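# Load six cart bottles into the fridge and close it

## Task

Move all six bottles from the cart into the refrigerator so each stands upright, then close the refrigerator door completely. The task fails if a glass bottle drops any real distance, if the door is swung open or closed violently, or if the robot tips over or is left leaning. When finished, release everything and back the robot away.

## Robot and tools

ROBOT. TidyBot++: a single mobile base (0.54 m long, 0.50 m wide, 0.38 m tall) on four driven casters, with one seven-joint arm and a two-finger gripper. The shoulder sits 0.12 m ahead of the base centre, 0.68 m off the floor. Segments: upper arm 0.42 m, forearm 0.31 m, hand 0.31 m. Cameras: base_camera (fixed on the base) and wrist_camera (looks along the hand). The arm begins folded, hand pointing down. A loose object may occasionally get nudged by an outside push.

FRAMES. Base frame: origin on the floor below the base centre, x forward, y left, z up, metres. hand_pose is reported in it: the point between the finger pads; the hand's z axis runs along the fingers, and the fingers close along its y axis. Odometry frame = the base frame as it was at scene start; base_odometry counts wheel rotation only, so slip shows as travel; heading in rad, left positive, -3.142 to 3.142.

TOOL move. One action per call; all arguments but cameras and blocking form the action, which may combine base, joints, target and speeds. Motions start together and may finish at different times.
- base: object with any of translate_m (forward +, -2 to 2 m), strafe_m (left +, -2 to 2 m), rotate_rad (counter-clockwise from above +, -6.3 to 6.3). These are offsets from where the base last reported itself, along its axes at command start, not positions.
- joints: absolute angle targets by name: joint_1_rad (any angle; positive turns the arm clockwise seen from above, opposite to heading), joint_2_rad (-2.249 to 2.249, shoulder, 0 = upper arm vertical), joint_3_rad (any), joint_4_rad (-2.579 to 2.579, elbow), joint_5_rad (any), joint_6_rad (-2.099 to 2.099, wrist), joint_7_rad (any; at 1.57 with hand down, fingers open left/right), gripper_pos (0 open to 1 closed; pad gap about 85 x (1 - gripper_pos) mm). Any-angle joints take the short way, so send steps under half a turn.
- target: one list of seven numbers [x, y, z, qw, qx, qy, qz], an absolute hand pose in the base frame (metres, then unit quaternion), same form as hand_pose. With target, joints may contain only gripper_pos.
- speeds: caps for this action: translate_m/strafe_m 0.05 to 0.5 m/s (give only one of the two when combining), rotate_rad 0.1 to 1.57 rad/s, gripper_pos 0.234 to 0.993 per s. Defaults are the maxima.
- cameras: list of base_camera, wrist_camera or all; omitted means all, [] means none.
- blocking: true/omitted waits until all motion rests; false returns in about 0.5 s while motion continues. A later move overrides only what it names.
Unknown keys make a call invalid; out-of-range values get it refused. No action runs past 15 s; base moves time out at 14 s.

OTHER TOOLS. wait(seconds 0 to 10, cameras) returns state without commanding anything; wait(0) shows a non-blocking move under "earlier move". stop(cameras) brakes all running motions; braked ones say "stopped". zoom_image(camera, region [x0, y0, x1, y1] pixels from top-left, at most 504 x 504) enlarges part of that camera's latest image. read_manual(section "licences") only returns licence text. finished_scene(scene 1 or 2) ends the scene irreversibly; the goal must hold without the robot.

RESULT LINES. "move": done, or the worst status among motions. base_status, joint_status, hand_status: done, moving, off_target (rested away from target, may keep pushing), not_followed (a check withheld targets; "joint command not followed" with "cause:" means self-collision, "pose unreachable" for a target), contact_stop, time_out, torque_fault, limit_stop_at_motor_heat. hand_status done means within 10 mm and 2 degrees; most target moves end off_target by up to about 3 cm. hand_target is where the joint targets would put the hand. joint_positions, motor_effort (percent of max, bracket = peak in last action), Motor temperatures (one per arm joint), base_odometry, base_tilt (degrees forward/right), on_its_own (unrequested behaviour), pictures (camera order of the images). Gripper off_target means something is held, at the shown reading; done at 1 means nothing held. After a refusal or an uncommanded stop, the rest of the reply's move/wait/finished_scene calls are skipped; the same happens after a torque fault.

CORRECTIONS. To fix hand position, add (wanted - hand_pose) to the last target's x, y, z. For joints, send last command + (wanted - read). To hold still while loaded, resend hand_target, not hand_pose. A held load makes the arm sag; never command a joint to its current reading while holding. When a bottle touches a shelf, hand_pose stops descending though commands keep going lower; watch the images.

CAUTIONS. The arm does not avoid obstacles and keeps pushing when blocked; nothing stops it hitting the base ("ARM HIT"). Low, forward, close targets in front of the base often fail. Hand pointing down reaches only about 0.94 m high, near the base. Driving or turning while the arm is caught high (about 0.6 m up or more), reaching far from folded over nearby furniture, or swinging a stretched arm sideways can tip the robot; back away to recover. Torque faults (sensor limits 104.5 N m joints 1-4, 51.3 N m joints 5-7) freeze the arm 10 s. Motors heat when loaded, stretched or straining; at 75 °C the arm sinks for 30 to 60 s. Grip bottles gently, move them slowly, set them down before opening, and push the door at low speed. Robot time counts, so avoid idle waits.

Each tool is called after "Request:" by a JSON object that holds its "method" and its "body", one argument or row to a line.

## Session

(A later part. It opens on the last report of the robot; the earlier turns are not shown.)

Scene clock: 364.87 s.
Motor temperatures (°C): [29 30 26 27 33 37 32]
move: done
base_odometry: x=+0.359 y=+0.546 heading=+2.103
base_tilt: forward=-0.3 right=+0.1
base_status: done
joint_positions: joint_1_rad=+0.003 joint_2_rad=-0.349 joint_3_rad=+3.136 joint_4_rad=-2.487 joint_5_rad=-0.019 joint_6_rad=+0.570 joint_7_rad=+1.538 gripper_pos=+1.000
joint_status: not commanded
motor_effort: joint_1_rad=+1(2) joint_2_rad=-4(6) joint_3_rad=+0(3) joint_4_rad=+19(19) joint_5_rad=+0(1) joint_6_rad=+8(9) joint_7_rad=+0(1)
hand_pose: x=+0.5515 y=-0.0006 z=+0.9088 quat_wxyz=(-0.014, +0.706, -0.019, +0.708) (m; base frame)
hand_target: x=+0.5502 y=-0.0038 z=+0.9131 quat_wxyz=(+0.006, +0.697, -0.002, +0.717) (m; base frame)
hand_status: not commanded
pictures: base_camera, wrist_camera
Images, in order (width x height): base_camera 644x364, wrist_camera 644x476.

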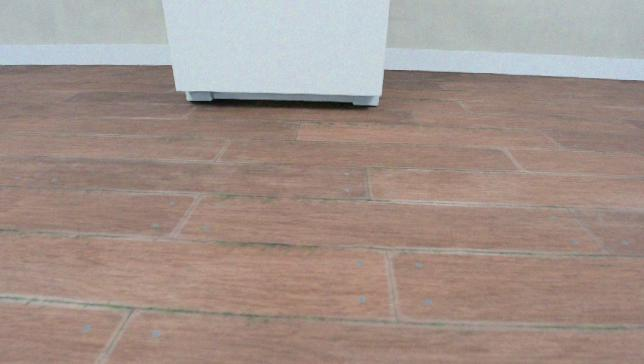

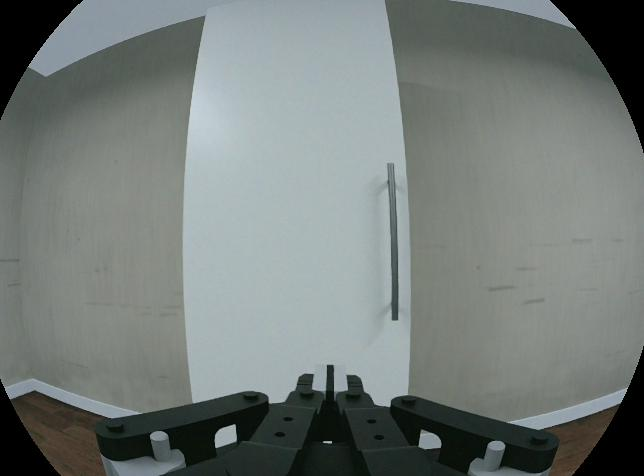

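Request:
{"method": "move", "body": {
  "base": {"strafe_m":-1.0,"translate_m":0.3,"rotate_rad":0.6}
}}

Scene clock: 368.53 s.
Motor temperatures (°C): [29 30 26 27 33 37 32]
move: done
base_odometry: x=+1.069 y=+1.312 heading=+2.704
base_tilt: forward=-0.3 right=+0.1
base_status: done
joint_positions: joint_1_rad=+0.003 joint_2_rad=-0.349 joint_3_rad=+3.137 joint_4_rad=-2.487 joint_5_rad=-0.019 joint_6_rad=+0.570 joint_7_rad=+1.538 gripper_pos=+1.000
joint_status: not commanded
motor_effort: joint_1_rad=+1(2) joint_2_rad=-4(6) joint_3_rad=+1(2) joint_4_rad=+19(19) joint_5_rad=+0(1) joint_6_rad=+8(9) joint_7_rad=+0(1)
hand_pose: x=+0.5514 y=-0.0010 z=+0.9089 quat_wxyz=(-0.013, +0.706, -0.020, +0.708) (m; base frame)
hand_target: x=+0.5502 y=-0.0038 z=+0.9131 quat_wxyz=(+0.006, +0.697, -0.002, +0.717) (m; base frame)
hand_status: not commanded
pictures: base_camera, wrist_camera
Images, in order (width x height): base_camera 644x364, wrist_camera 644x476.

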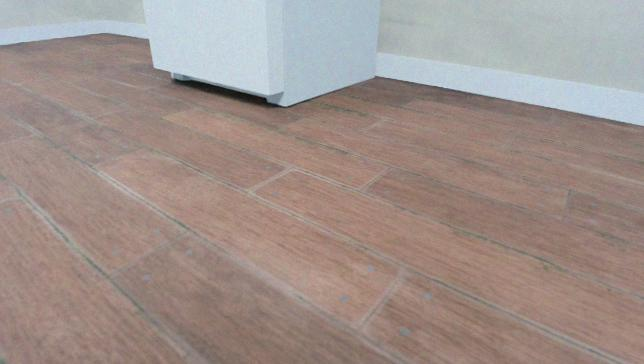

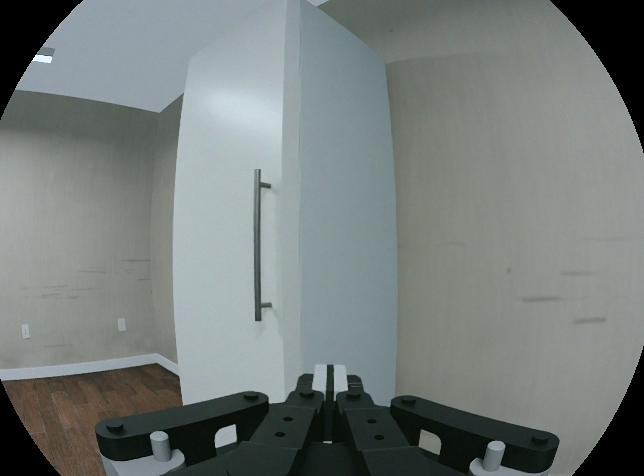

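Request:
{"method": "zoom_image", "body": {
  "camera": "wrist_camera",
  "region": [230, 240, 350, 360]
}}

Request:
{"method": "zoom_image", "body": {
  "camera": "base_camera",
  "region": [220, 0, 340, 120]
}}

Scaled by 4.200.

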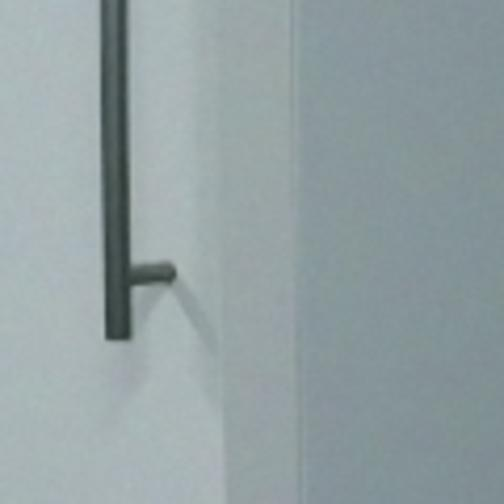

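Scaled by 4.200.

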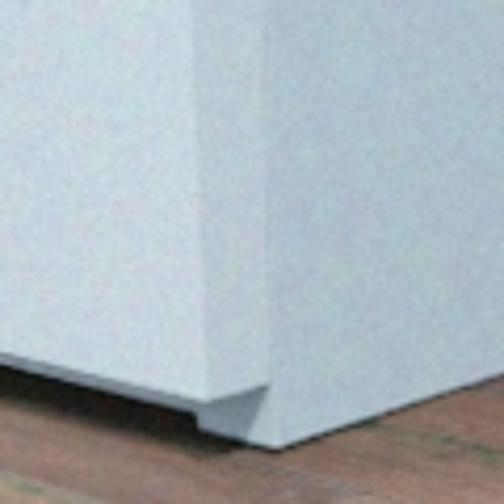

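Request:
{"method": "finished_scene", "body": {
  "scene": 1
}}

The scene is finished: the task was done.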